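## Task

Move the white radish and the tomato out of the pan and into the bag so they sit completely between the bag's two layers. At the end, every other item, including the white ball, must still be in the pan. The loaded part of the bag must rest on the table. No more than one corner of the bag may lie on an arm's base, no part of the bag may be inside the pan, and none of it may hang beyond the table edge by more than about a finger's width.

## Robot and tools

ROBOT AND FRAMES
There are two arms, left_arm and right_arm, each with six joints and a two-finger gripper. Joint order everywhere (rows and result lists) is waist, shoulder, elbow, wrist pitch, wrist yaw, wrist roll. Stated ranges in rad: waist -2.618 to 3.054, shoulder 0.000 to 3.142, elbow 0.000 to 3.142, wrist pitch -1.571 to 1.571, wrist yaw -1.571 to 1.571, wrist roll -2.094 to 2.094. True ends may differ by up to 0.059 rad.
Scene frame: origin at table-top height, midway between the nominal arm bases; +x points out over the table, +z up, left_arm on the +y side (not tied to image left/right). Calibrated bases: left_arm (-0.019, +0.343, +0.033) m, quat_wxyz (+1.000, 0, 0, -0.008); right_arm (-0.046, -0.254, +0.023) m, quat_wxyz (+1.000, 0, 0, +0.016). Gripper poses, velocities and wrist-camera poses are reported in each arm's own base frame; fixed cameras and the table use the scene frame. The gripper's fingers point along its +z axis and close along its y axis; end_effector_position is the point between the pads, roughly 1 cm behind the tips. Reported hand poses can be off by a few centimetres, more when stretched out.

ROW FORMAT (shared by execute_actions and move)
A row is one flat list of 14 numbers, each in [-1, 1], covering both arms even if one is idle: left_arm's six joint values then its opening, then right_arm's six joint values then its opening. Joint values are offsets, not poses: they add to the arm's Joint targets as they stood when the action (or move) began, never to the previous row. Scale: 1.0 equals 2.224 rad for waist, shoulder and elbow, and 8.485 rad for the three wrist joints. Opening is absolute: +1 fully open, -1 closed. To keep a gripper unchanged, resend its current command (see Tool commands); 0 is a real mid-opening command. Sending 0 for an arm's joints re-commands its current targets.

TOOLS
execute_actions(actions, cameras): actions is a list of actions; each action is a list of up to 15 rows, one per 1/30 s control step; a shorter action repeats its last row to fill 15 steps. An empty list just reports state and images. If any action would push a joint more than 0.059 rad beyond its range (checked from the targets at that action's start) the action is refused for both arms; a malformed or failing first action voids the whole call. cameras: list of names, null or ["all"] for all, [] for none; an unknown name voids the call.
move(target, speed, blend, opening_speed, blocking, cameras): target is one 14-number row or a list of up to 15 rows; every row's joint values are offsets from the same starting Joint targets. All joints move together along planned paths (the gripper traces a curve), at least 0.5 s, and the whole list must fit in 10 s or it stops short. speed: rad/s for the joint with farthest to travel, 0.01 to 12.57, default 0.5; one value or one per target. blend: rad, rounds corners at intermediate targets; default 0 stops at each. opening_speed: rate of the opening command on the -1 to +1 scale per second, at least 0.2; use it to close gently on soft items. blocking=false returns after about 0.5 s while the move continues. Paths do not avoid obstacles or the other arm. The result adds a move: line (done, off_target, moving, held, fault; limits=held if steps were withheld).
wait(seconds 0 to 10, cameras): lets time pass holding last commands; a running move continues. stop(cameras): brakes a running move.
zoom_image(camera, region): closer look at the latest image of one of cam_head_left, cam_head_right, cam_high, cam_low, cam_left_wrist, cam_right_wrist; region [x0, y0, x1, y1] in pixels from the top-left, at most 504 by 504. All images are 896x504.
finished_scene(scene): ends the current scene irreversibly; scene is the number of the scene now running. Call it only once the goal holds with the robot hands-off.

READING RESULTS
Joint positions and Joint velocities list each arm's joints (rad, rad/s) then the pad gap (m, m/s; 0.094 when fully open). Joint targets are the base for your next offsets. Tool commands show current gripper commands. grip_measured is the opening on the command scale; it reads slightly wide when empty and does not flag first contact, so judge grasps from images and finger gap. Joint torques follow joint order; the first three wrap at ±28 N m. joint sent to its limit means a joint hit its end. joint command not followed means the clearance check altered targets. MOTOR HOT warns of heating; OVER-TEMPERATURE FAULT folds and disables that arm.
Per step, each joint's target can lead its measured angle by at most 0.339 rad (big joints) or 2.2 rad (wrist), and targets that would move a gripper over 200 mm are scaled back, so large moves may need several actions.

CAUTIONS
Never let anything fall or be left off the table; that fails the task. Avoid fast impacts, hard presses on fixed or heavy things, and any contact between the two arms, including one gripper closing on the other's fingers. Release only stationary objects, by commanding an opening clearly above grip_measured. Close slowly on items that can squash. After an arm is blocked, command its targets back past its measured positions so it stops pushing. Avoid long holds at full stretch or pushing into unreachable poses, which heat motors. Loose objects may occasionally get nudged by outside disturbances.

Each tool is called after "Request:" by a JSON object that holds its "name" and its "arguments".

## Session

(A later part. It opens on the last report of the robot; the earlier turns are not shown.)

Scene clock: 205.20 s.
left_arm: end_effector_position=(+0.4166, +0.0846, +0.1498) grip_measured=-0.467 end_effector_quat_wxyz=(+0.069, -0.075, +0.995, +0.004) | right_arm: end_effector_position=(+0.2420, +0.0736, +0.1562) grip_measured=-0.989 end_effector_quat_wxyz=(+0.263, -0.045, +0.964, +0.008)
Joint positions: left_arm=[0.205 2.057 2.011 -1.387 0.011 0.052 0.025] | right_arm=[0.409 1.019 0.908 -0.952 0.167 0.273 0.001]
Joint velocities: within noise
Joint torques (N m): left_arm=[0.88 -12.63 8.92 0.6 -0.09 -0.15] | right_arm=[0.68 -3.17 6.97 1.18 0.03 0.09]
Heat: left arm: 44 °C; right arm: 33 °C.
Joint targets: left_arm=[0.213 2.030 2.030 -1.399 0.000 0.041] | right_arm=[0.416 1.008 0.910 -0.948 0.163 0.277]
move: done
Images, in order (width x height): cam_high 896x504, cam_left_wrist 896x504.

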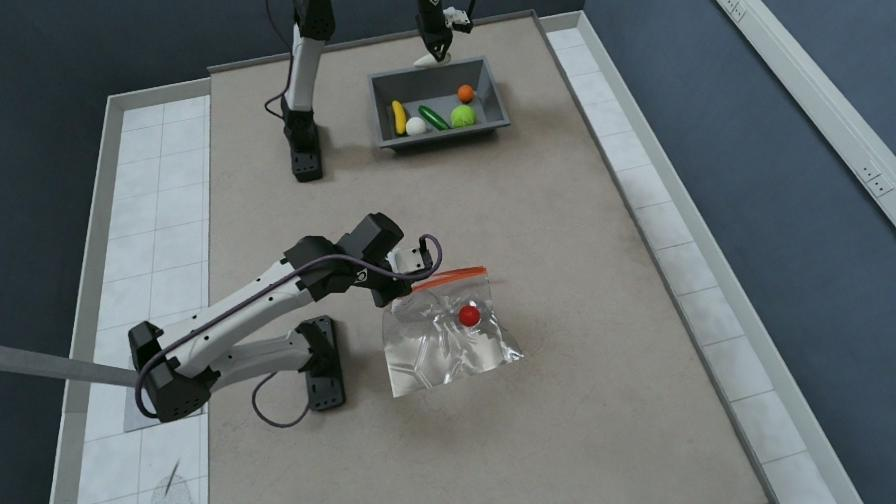

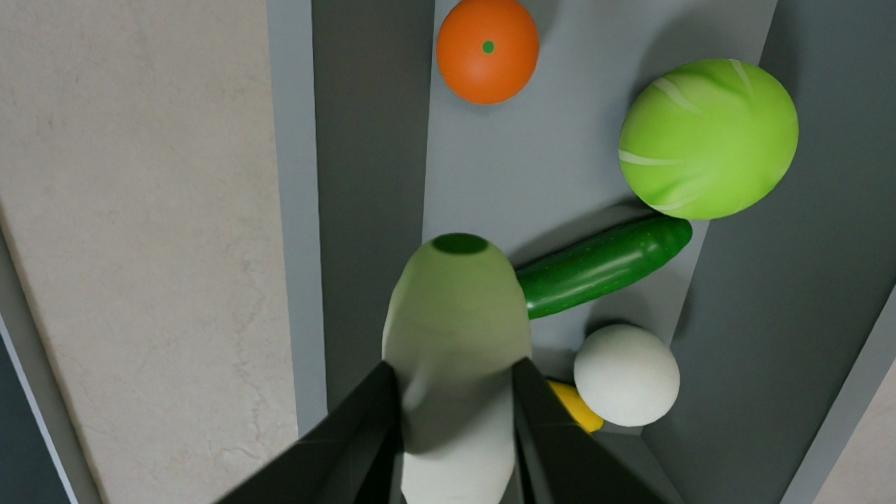

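Request:
{"name": "zoom_image", "arguments": {"camera": "cam_high", "region": [350, 200, 560, 420]}}

Request:
{"name": "execute_actions", "arguments": {"actions": [], "cameras": ["cam_low","cam_head_left","cam_head_right"]}}

Scaled by 2.291 from the camera's 896x504 image, which has a finer 1280x720 frame.

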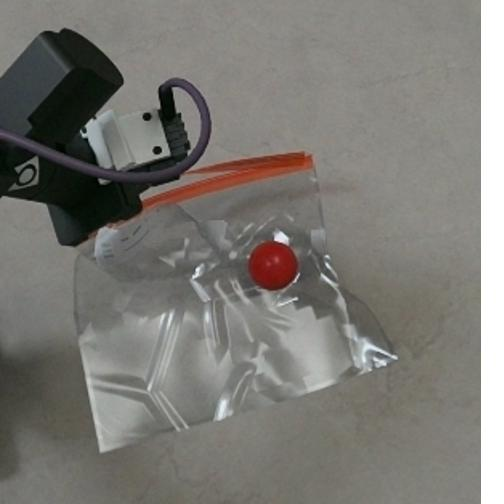

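Scene clock: 217.73 s.
left_arm: end_effector_position=(+0.4163, +0.0845, +0.1498) grip_measured=-0.467 end_effector_quat_wxyz=(+0.069, -0.075, +0.995, +0.004) | right_arm: end_effector_position=(+0.2420, +0.0736, +0.1562) grip_measured=-0.989 end_effector_quat_wxyz=(+0.263, -0.045, +0.964, +0.008)
Joint positions: left_arm=[0.205 2.057 2.011 -1.388 0.011 0.052 0.025] | right_arm=[0.409 1.019 0.908 -0.952 0.167 0.273 0.001]
Joint velocities: within noise
Joint torques (N m): left_arm=[0.87 -12.6 8.91 0.58 -0.09 -0.15] | right_arm=[0.68 -3.17 6.98 1.18 0.03 0.1]
Heat: left arm: 44 °C; right arm: 33 °C.
Joint targets: left_arm=[0.213 2.030 2.030 -1.399 0.000 0.041] | right_arm=[0.416 1.008 0.910 -0.948 0.163 0.277]
Tool commands: left_gripper/opening=-0.6 right_gripper/opening=-1.0
Images, in order (width x height): cam_head_left 896x504, cam_head_right 896x504, cam_low 896x504.

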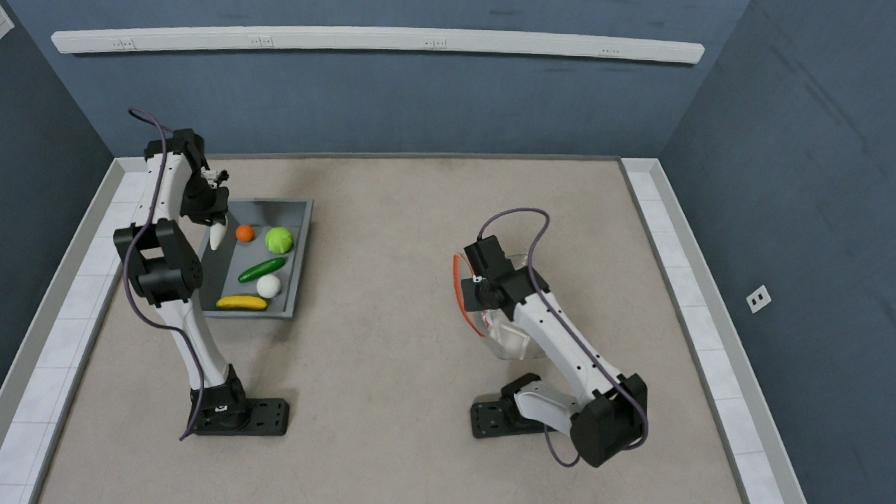

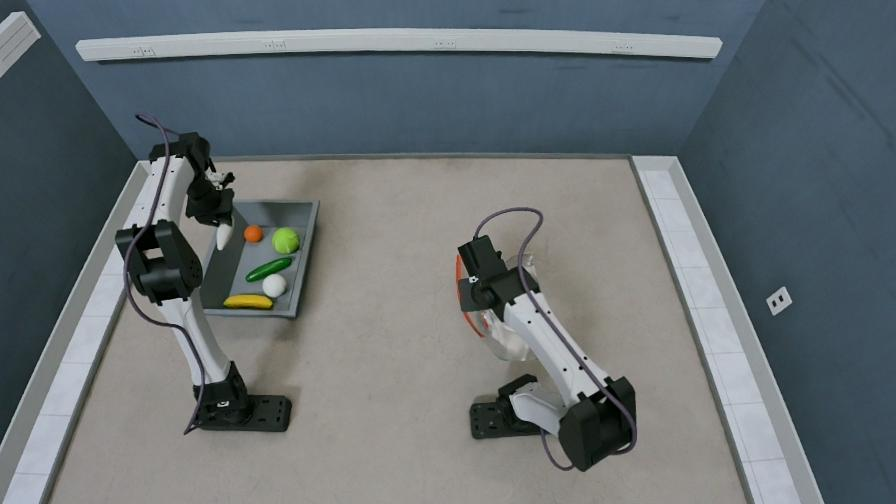

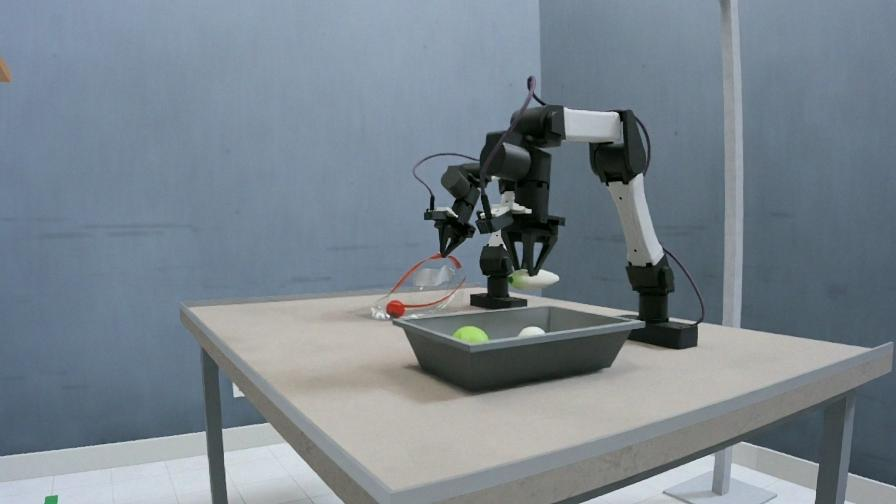

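Request:
{"name": "zoom_image", "arguments": {"camera": "cam_low", "region": [350, 190, 600, 340]}}

Scaled by 2.016 from the camera's 896x504 image, which has a finer 1280x720 frame.

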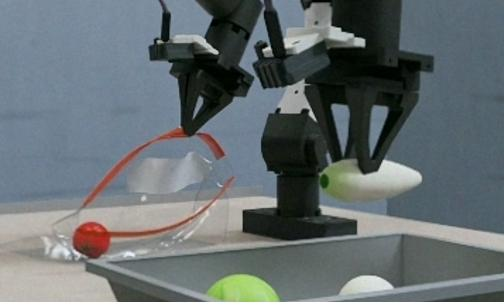

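Request:
{"name": "move", "arguments": {"target": [[-0.2307,-0.2833,-0.3282,0.1295,0,-0.1109,-0.6,0,0,0,0,0,0,-1],[-0.4649,0.1227,-0.4924,0.2943,0.0849,-0.2382,-0.6,0,0,0,0,0,0,-1]], "speed": 0.8, "blend": 0.15}}

Scene clock: 225.73 s.
left_arm: end_effector_position=(+0.2611, -0.4469, +0.0317) grip_measured=-0.467 end_effector_quat_wxyz=(-0.170, -0.228, +0.740, -0.610) | right_arm: end_effector_position=(+0.2420, +0.0736, +0.1562) grip_measured=-0.989 end_effector_quat_wxyz=(+0.263, -0.045, +0.964, +0.008)
Joint positions: left_arm=[-0.823 2.292 0.938 1.09 0.704 -1.968 0.025] | right_arm=[0.409 1.019 0.908 -0.952 0.167 0.273 0.001]
Joint velocities: within noise
Joint torques (N m): left_arm=[0.35 -9.47 4.56 2.34 0.27 -0.11] | right_arm=[0.68 -3.17 6.99 1.18 0.03 0.09]
Heat: left arm: 44 °C; right arm: 33 °C.
Joint targets: left_arm=[-0.821 2.303 0.934 1.098 0.720 -1.981] | right_arm=[0.416 1.008 0.910 -0.948 0.163 0.277]
move: done

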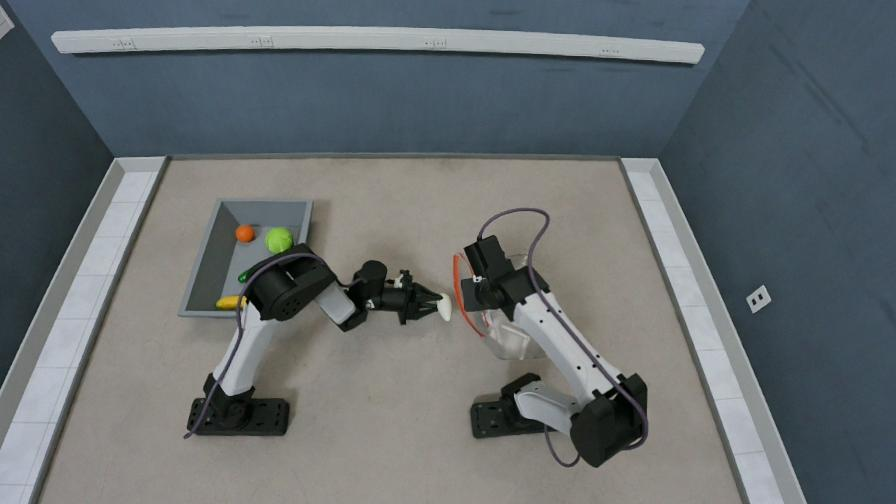

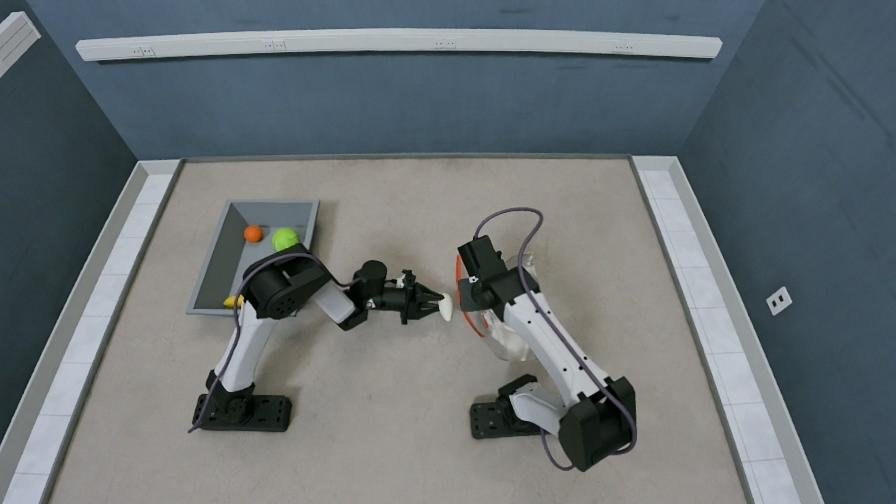

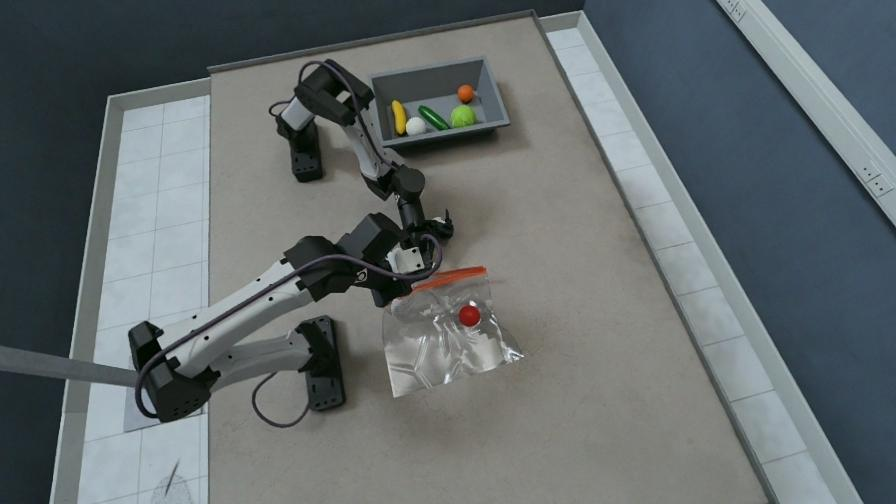

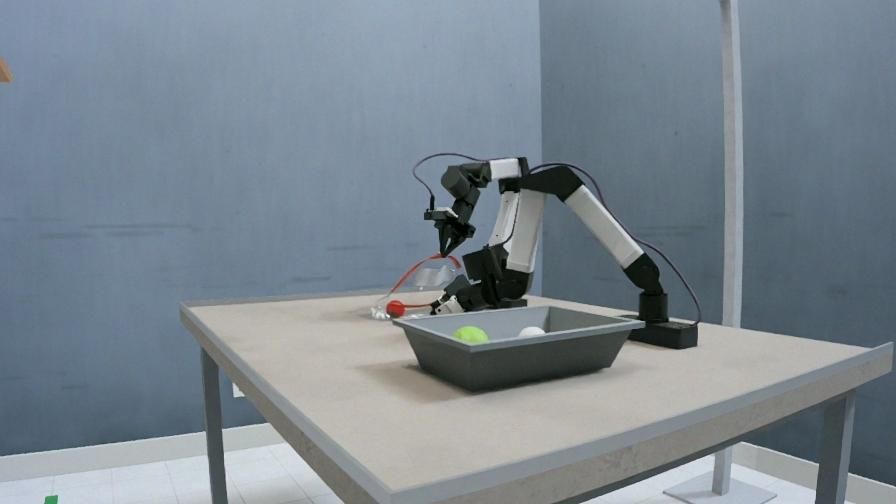

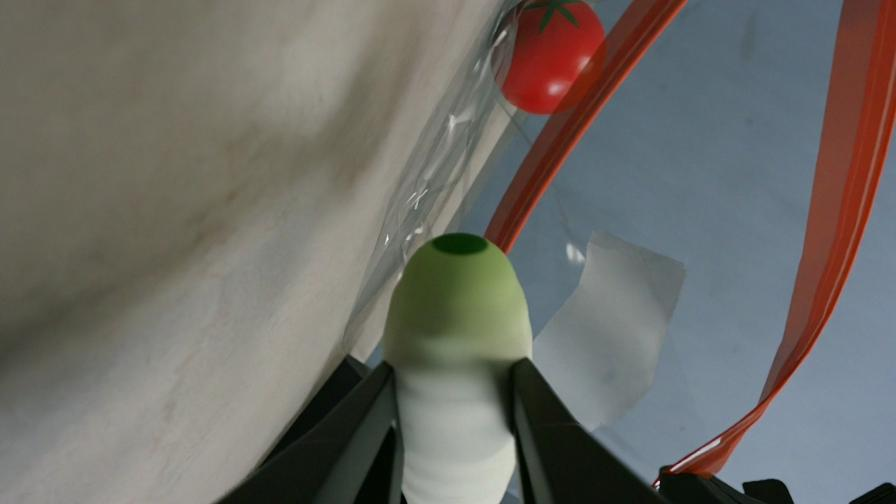

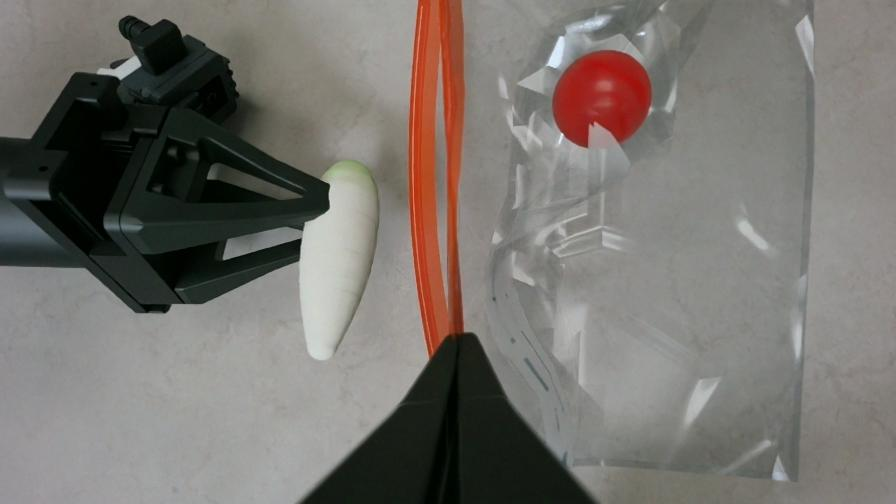

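Request:
{"name": "move", "arguments": {"target": [[0,-0.0373,0,-0.0047,0,0,-0.6,0,0,0,0,0,0,-1],[-0.0917,0.0877,0.2558,-0.0392,-0.0236,-0.0011,-0.6,0,0,0,0,0,0,-1]], "speed": 0.25}}

Scene clock: 229.73 s.
left_arm: end_effector_position=(+0.2532, -0.5839, +0.0584) grip_measured=-0.467 end_effector_quat_wxyz=(-0.162, -0.197, +0.742, -0.619) | right_arm: end_effector_position=(+0.2420, +0.0736, +0.1562) grip_measured=-0.989 end_effector_quat_wxyz=(+0.263, -0.045, +0.964, +0.008)
Joint positions: left_arm=[-1.021 2.472 1.482 0.78 0.536 -1.978 0.025] | right_arm=[0.409 1.019 0.908 -0.952 0.167 0.273 0.001]
Joint velocities: within noise
Joint torques (N m): left_arm=[-0.09 -11.17 9.03 2.19 -0.1 -0.1] | right_arm=[0.64 -3.17 6.99 1.18 0.03 0.09]
Heat: left arm: 44 °C; right arm: 33 °C.
Joint targets: left_arm=[-1.025 2.499 1.503 0.765 0.520 -1.990] | right_arm=[0.416 1.008 0.910 -0.948 0.163 0.277]
move: done

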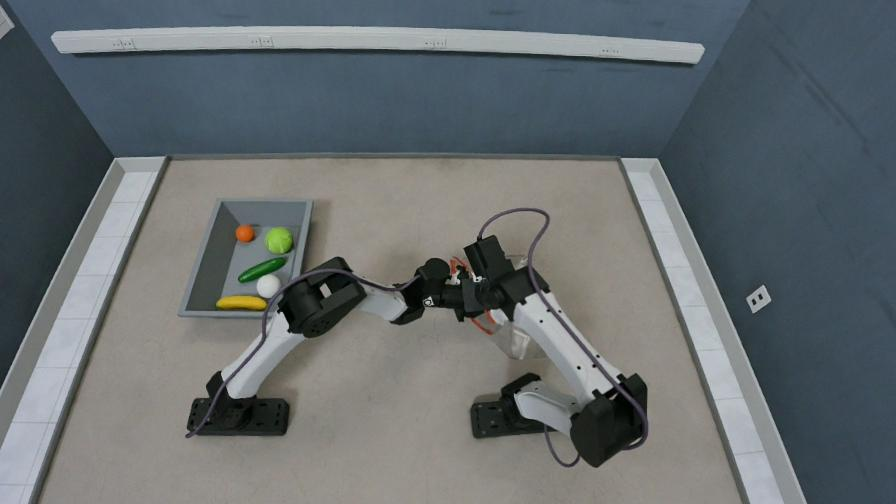

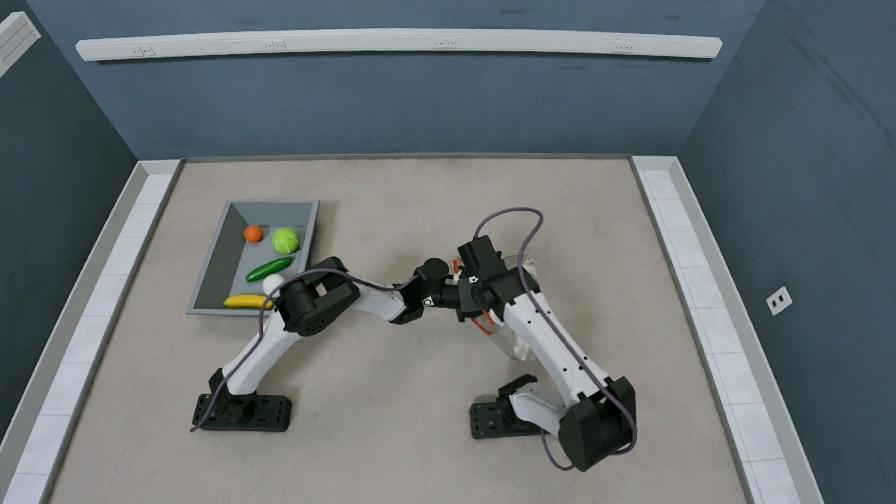

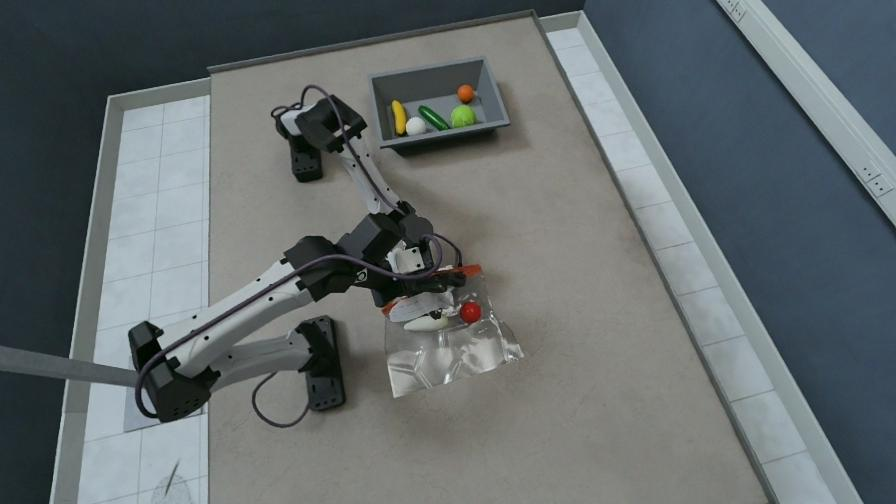

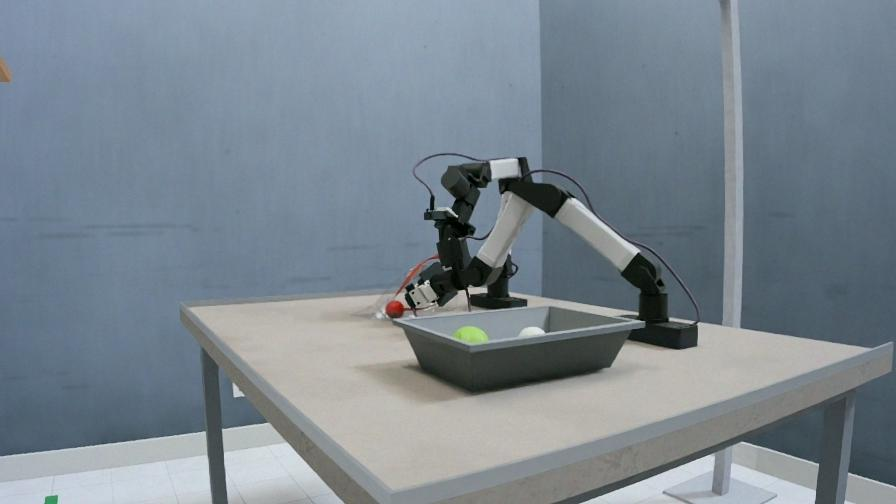

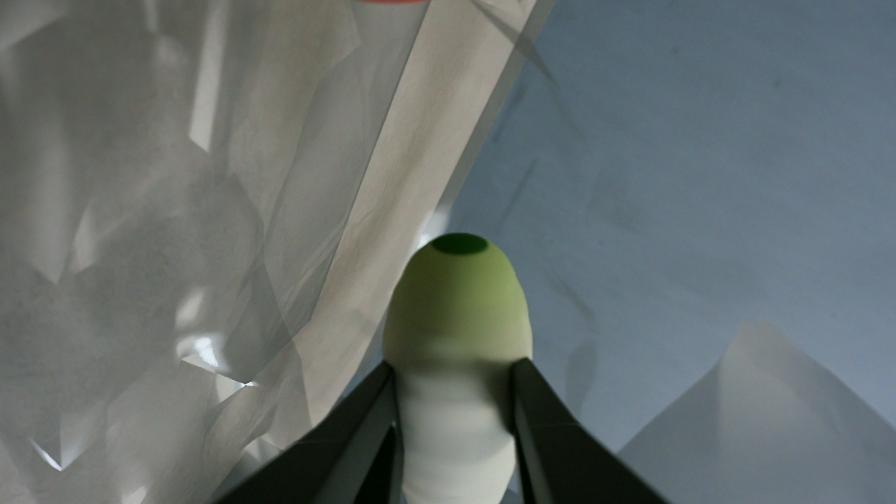

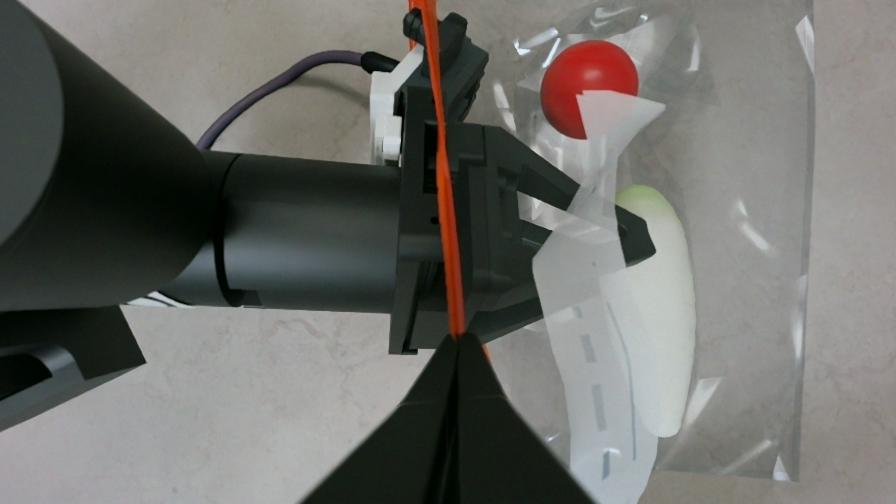

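Request:
{"name": "move", "arguments": {"target": [0,0.0634,0.0112,0.0112,0,0,-0.6,0,0,0,0,0,0,-1], "speed": 0.15, "cameras": ["cam_left_wrist","cam_right_wrist","cam_high"]}}

Scene clock: 231.50 s.
left_arm: end_effector_position=(+0.2557, -0.5876, +0.0229) grip_measured=-0.467 end_effector_quat_wxyz=(-0.159, -0.192, +0.736, -0.629) | right_arm: end_effector_position=(+0.2420, +0.0736, +0.1562) grip_measured=-0.989 end_effector_quat_wxyz=(+0.263, -0.045, +0.964, +0.008)
Joint positions: left_arm=[-1.021 2.595 1.519 0.892 0.535 -1.979 0.025] | right_arm=[0.409 1.019 0.908 -0.952 0.167 0.273 0.001]
Joint velocities: within noise
Joint torques (N m): left_arm=[-0.09 -10.03 7.36 2 -0.08 -0.08] | right_arm=[0.66 -3.17 6.98 1.19 0.02 0.1]
Heat: left arm: 44 °C; right arm: 33 °C.
Joint targets: left_arm=[-1.025 2.640 1.528 0.860 0.520 -1.990] | right_arm=[0.416 1.008 0.910 -0.948 0.163 0.277]
move: off_target (left_arm); left_arm: the shoulder is farthest, 0.045 rad from its target
Images, in order (width x height): cam_high 896x504, cam_left_wrist 896x504, cam_right_wrist 896x504.

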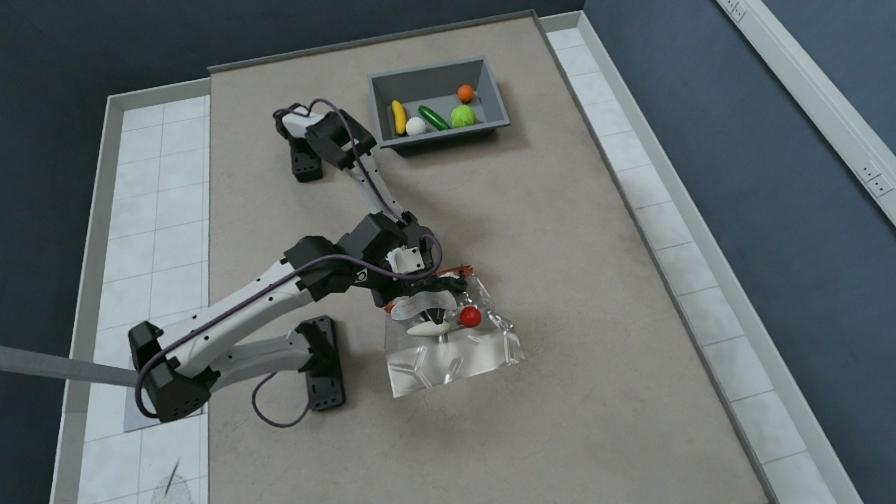

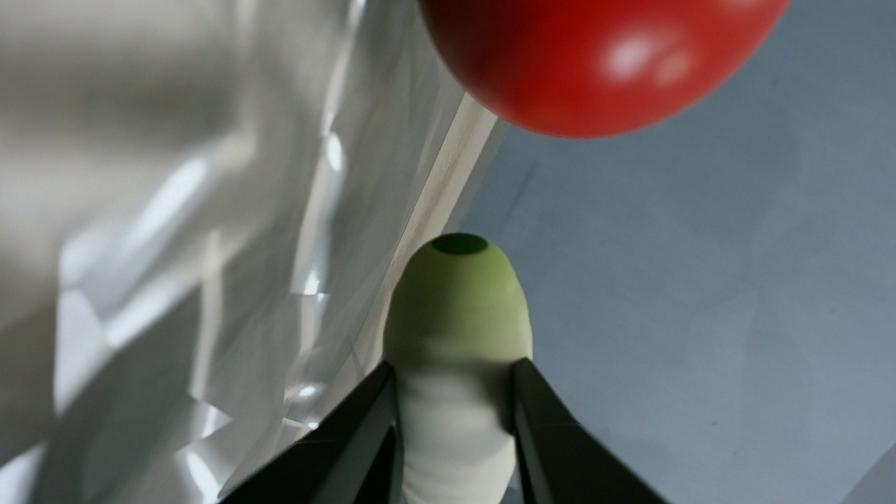

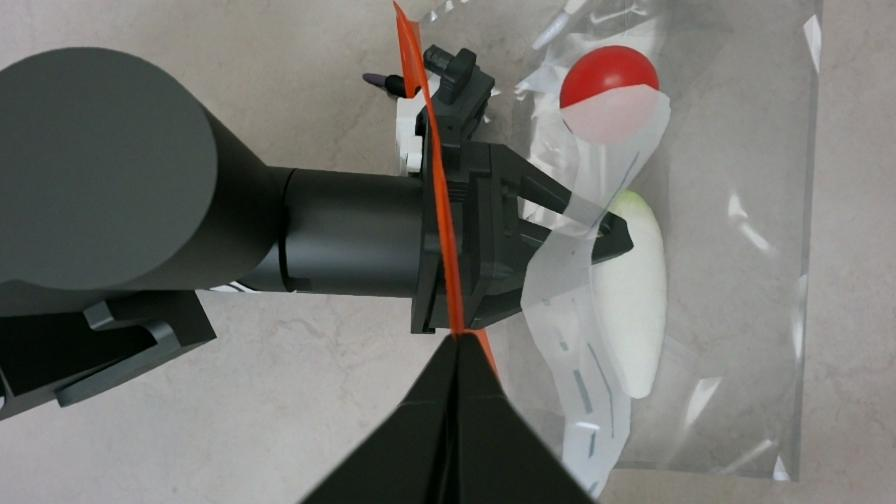

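Request:
{"name": "move", "arguments": {"target": [0,-0.0292,0.0166,-0.0236,0,0.0318,-0.6,0,0,0,0,0,0,-1], "speed": 0.25, "cameras": ["cam_left_wrist","cam_right_wrist","cam_low"]}}

Scene clock: 233.80 s.
left_arm: end_effector_position=(+0.2554, -0.5913, +0.0135) grip_measured=-0.467 end_effector_quat_wxyz=(-0.098, -0.119, +0.779, -0.608) | right_arm: end_effector_position=(+0.2420, +0.0736, +0.1562) grip_measured=-0.989 end_effector_quat_wxyz=(+0.263, -0.045, +0.964, +0.008)
Joint positions: left_arm=[-1.025 2.582 1.563 0.734 0.535 -1.734 0.025] | right_arm=[0.409 1.019 0.908 -0.952 0.167 0.273 0.001]
Joint velocities: within noise
Joint torques (N m): left_arm=[0.23 -14.24 6.99 1.49 -0.07 0.15] | right_arm=[0.66 -3.18 6.98 1.19 0.03 0.09]
Heat: left arm: 45 °C; right arm: 33 °C.
Joint targets: left_arm=[-1.025 2.575 1.565 0.660 0.520 -1.720] | right_arm=[0.416 1.008 0.910 -0.948 0.163 0.277]
move: off_target (left_arm); left_arm: the wrist pitch is farthest, 0.075 rad from its target
Images, in order (width x height): cam_low 896x504, cam_left_wrist 896x504, cam_right_wrist 896x504.

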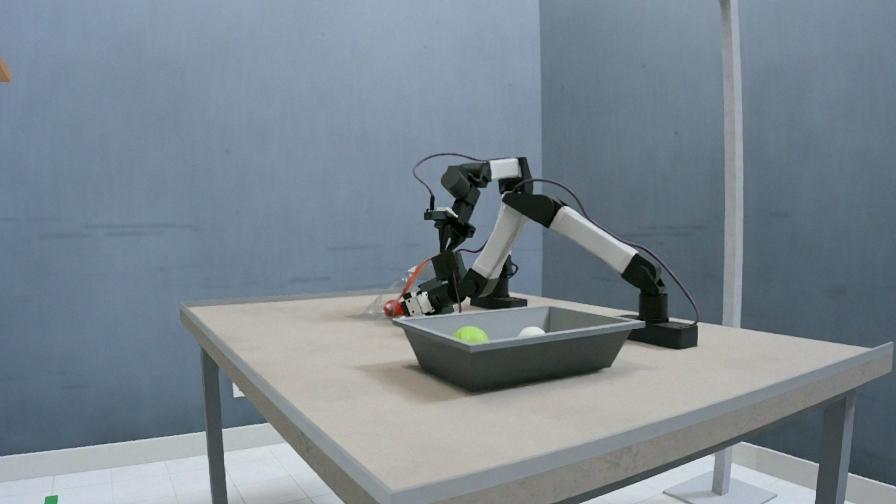

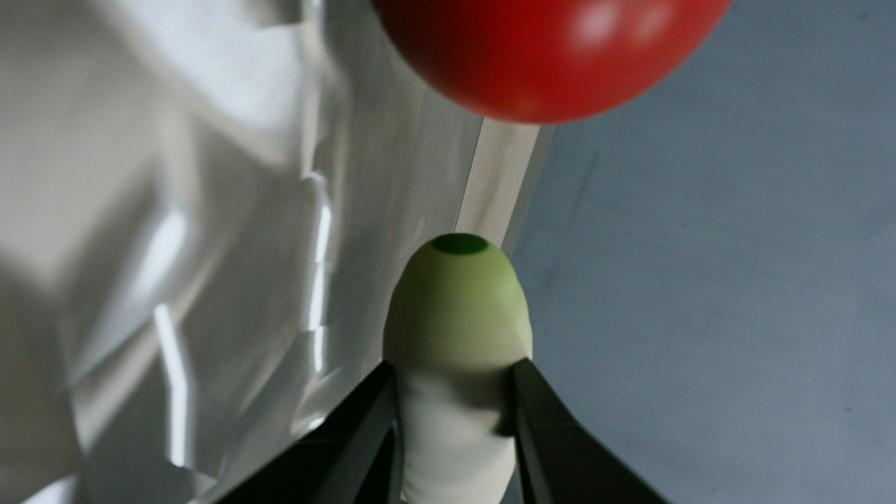

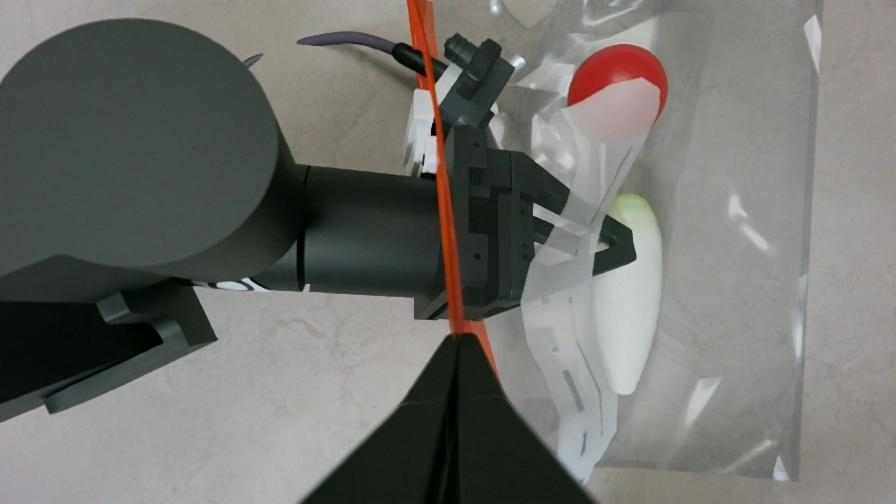

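Request:
{"name": "move", "arguments": {"target": [[0,-0.0108,0.0,0.0065,0,0,-0.6,0,0,0,0,0,0,-1],[0,-0.0108,0.0,0.0065,0,0,-0.05,0,0,0,0,0,0,-1]], "speed": 0.25, "opening_speed": 0.3, "cameras": ["cam_left_wrist","cam_right_wrist"]}}

Scene clock: 236.77 s.
left_arm: end_effector_position=(+0.2557, -0.5917, +0.0158) grip_measured=-0.052 end_effector_quat_wxyz=(-0.096, -0.117, +0.778, -0.610) | right_arm: end_effector_position=(+0.2420, +0.0736, +0.1562) grip_measured=-0.989 end_effector_quat_wxyz=(+0.263, -0.045, +0.964, +0.008)
Joint positions: left_arm=[-1.025 2.58 1.563 0.737 0.535 -1.731 0.045] | right_arm=[0.409 1.019 0.908 -0.952 0.167 0.273 0.001]
Joint velocities: within noise
Joint torques (N m): left_arm=[0.21 -15.91 6.97 2.11 -0.07 0.11] | right_arm=[0.68 -3.15 6.97 1.18 0.03 0.09]
Heat: left arm: 46 °C; right arm: 33 °C.
Joint targets: left_arm=[-1.025 2.550 1.565 0.715 0.520 -1.720] | right_arm=[0.416 1.008 0.910 -0.948 0.163 0.277]
move: done
Images, in order (width x height): cam_left_wrist 896x504, cam_right_wrist 896x504.

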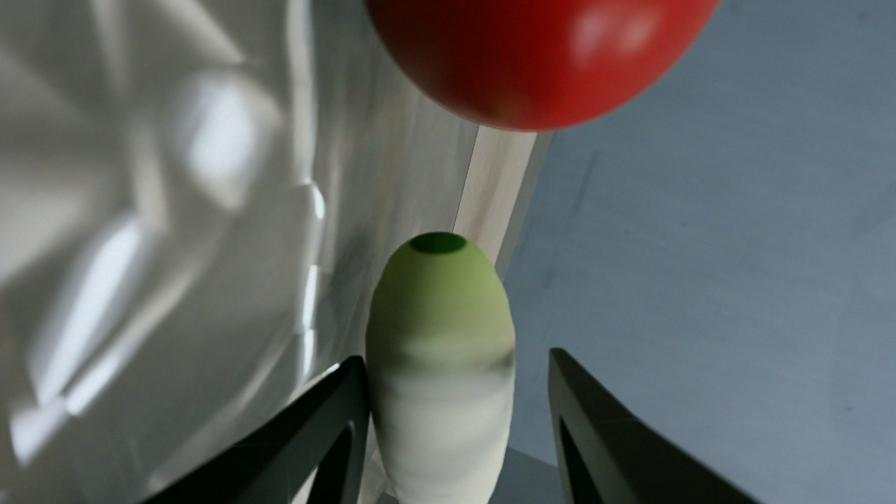

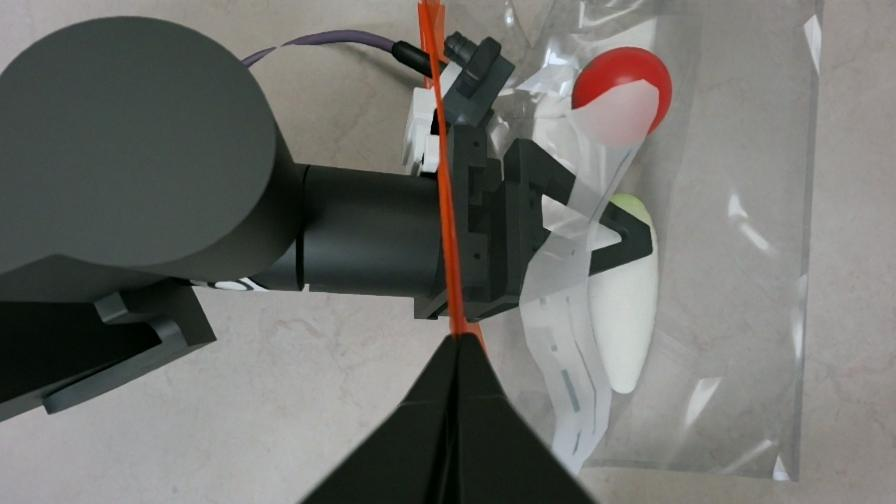

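Request:
{"name": "move", "arguments": {"target": [0.0379,-0.0472,-0.1169,0.0171,0.0094,-0.02,-0.05,0,0,0,0,0,0,-1], "speed": 0.25, "cameras": ["cam_left_wrist","cam_right_wrist"]}}

Scene clock: 238.90 s.
left_arm: end_effector_position=(+0.2678, -0.5366, +0.0167) grip_measured=-0.052 end_effector_quat_wxyz=(-0.136, -0.187, +0.762, -0.605) | right_arm: end_effector_position=(+0.2420, +0.0736, +0.1562) grip_measured=-0.989 end_effector_quat_wxyz=(+0.263, -0.045, +0.964, +0.008)
Joint positions: left_arm=[-0.947 2.474 1.32 0.874 0.585 -1.875 0.045] | right_arm=[0.409 1.019 0.908 -0.952 0.167 0.273 0.001]
Joint velocities: within noise
Joint torques (N m): left_arm=[0.72 -14.72 4.59 2.16 0.23 -0.1] | right_arm=[0.53 -3.17 6.98 1.18 0.03 0.09]
Heat: left arm: 47 °C; right arm: 33 °C.
Joint targets: left_arm=[-0.941 2.446 1.305 0.860 0.600 -1.890] | right_arm=[0.416 1.008 0.910 -0.948 0.163 0.277]
move: done
Images, in order (width x height): cam_left_wrist 896x504, cam_right_wrist 896x504.

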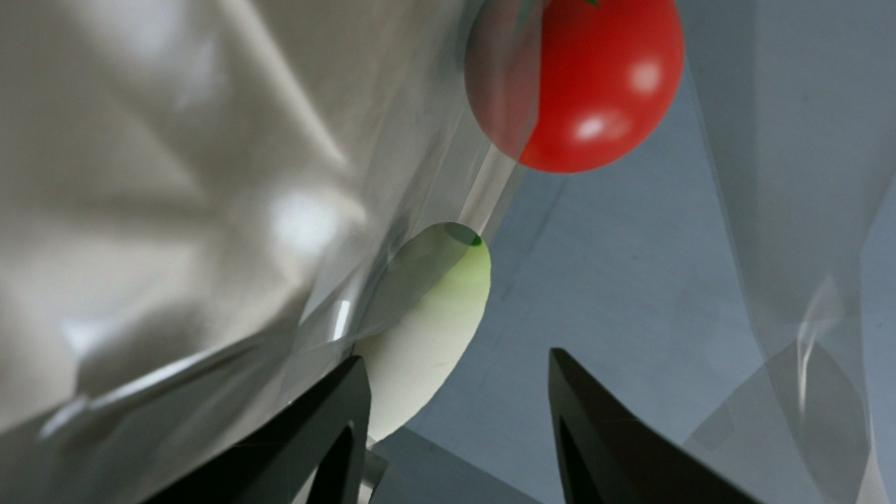

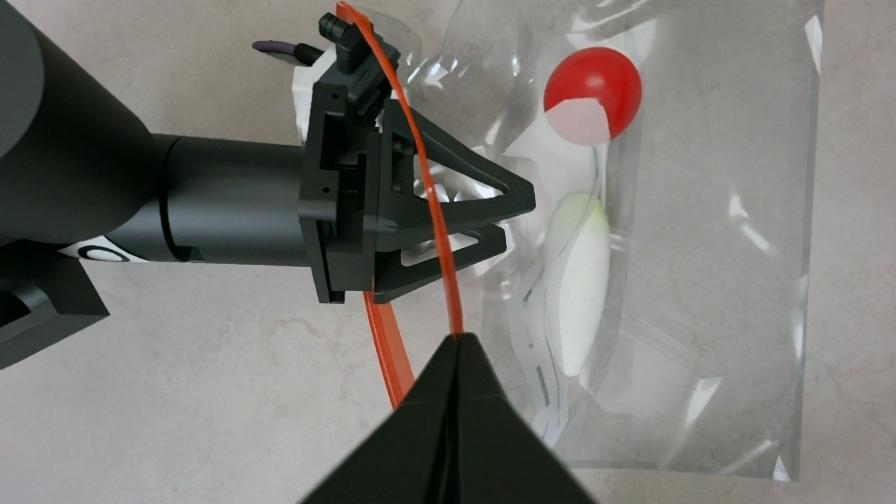

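Request:
{"name": "move", "arguments": {"target": [[0,-0.0252,-0.009,0.0024,0,0.0342,-0.6,0,0,0,0,0,0,-1],[0.0701,-0.1061,-0.1326,0.0153,0.0189,0.0566,-0.6,0,0,0,0,0,0,-1]], "speed": 0.25, "opening_speed": 0.8}}

Scene clock: 242.27 s.
left_arm: end_effector_position=(+0.2811, -0.4539, +0.0644) grip_measured=-0.598 end_effector_quat_wxyz=(+0.001, -0.010, +0.764, -0.645) | right_arm: end_effector_position=(+0.2420, +0.0736, +0.1562) grip_measured=-0.989 end_effector_quat_wxyz=(+0.263, -0.045, +0.964, +0.008)
Joint positions: left_arm=[-0.792 2.242 1.022 0.987 0.751 -1.422 0.019] | right_arm=[0.409 1.019 0.908 -0.952 0.167 0.273 0.001]
Joint velocities: within noise
Joint torques (N m): left_arm=[0.79 -13.14 4.59 2.3 0.22 0.14] | right_arm=[0.68 -3.15 6.97 1.19 0.03 0.09]
Heat: left arm: 48 °C; right arm: 33 °C.
Joint targets: left_arm=[-0.785 2.210 1.010 0.990 0.760 -1.410] | right_arm=[0.416 1.008 0.910 -0.948 0.163 0.277]
move: done

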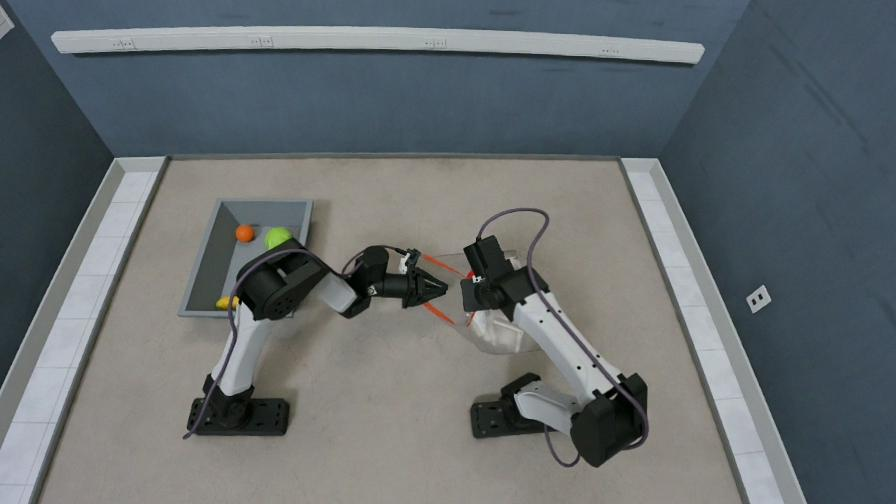

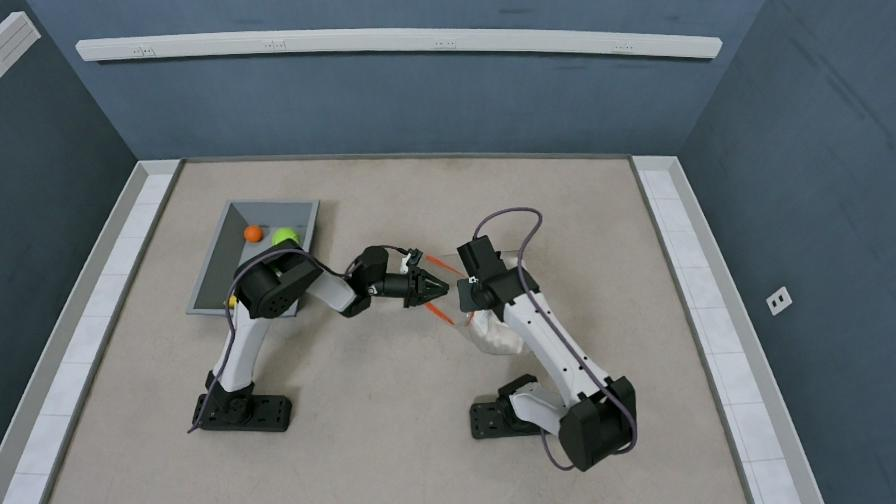

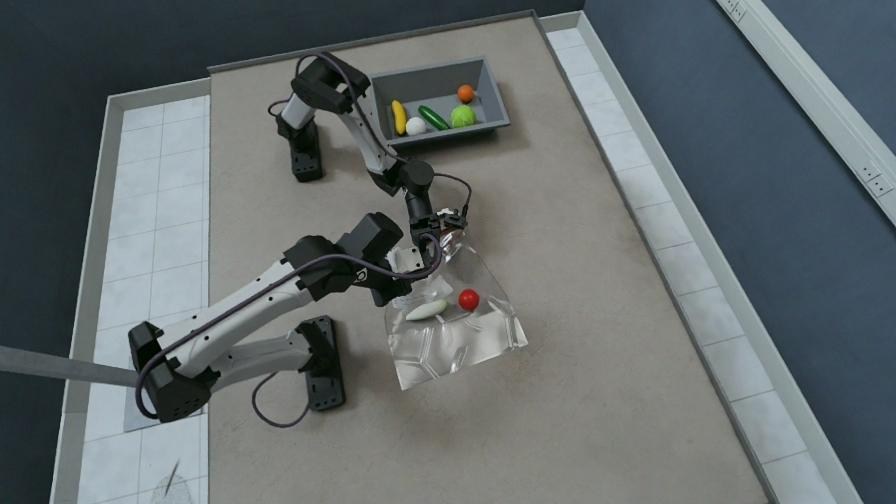

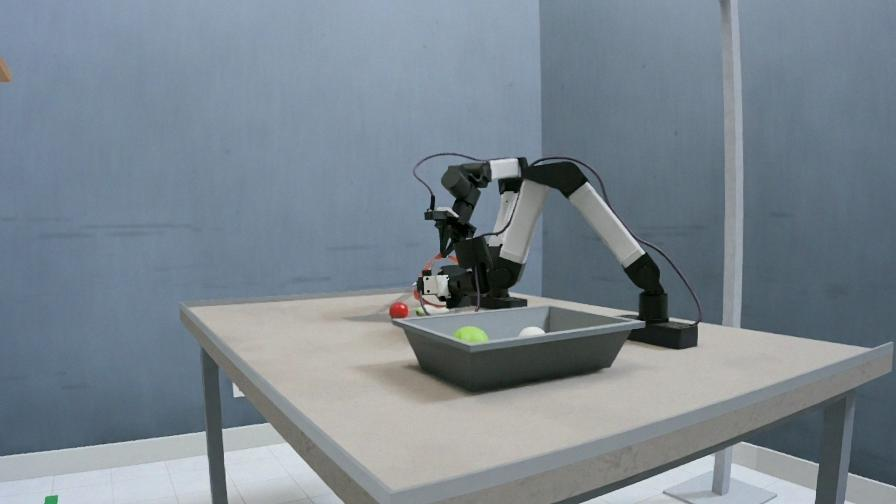

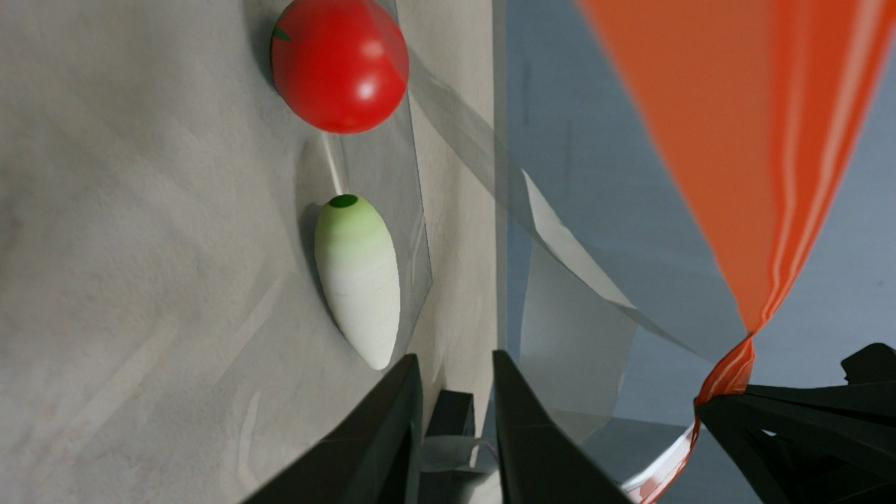

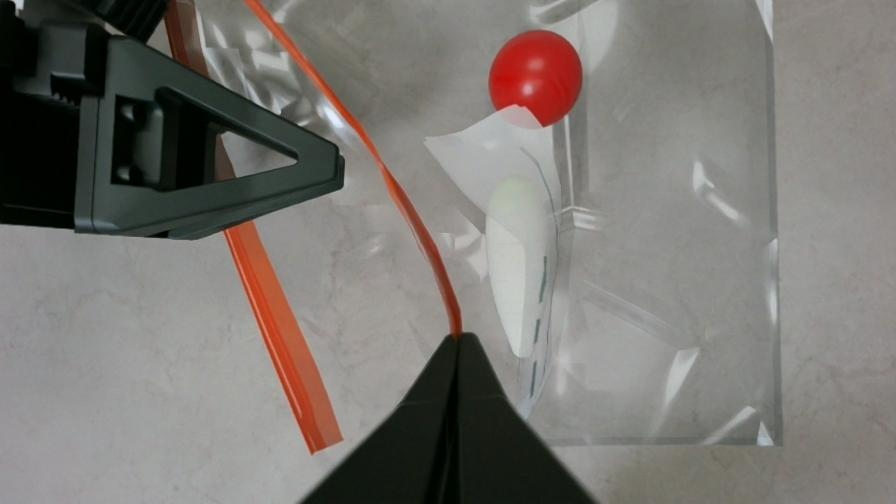

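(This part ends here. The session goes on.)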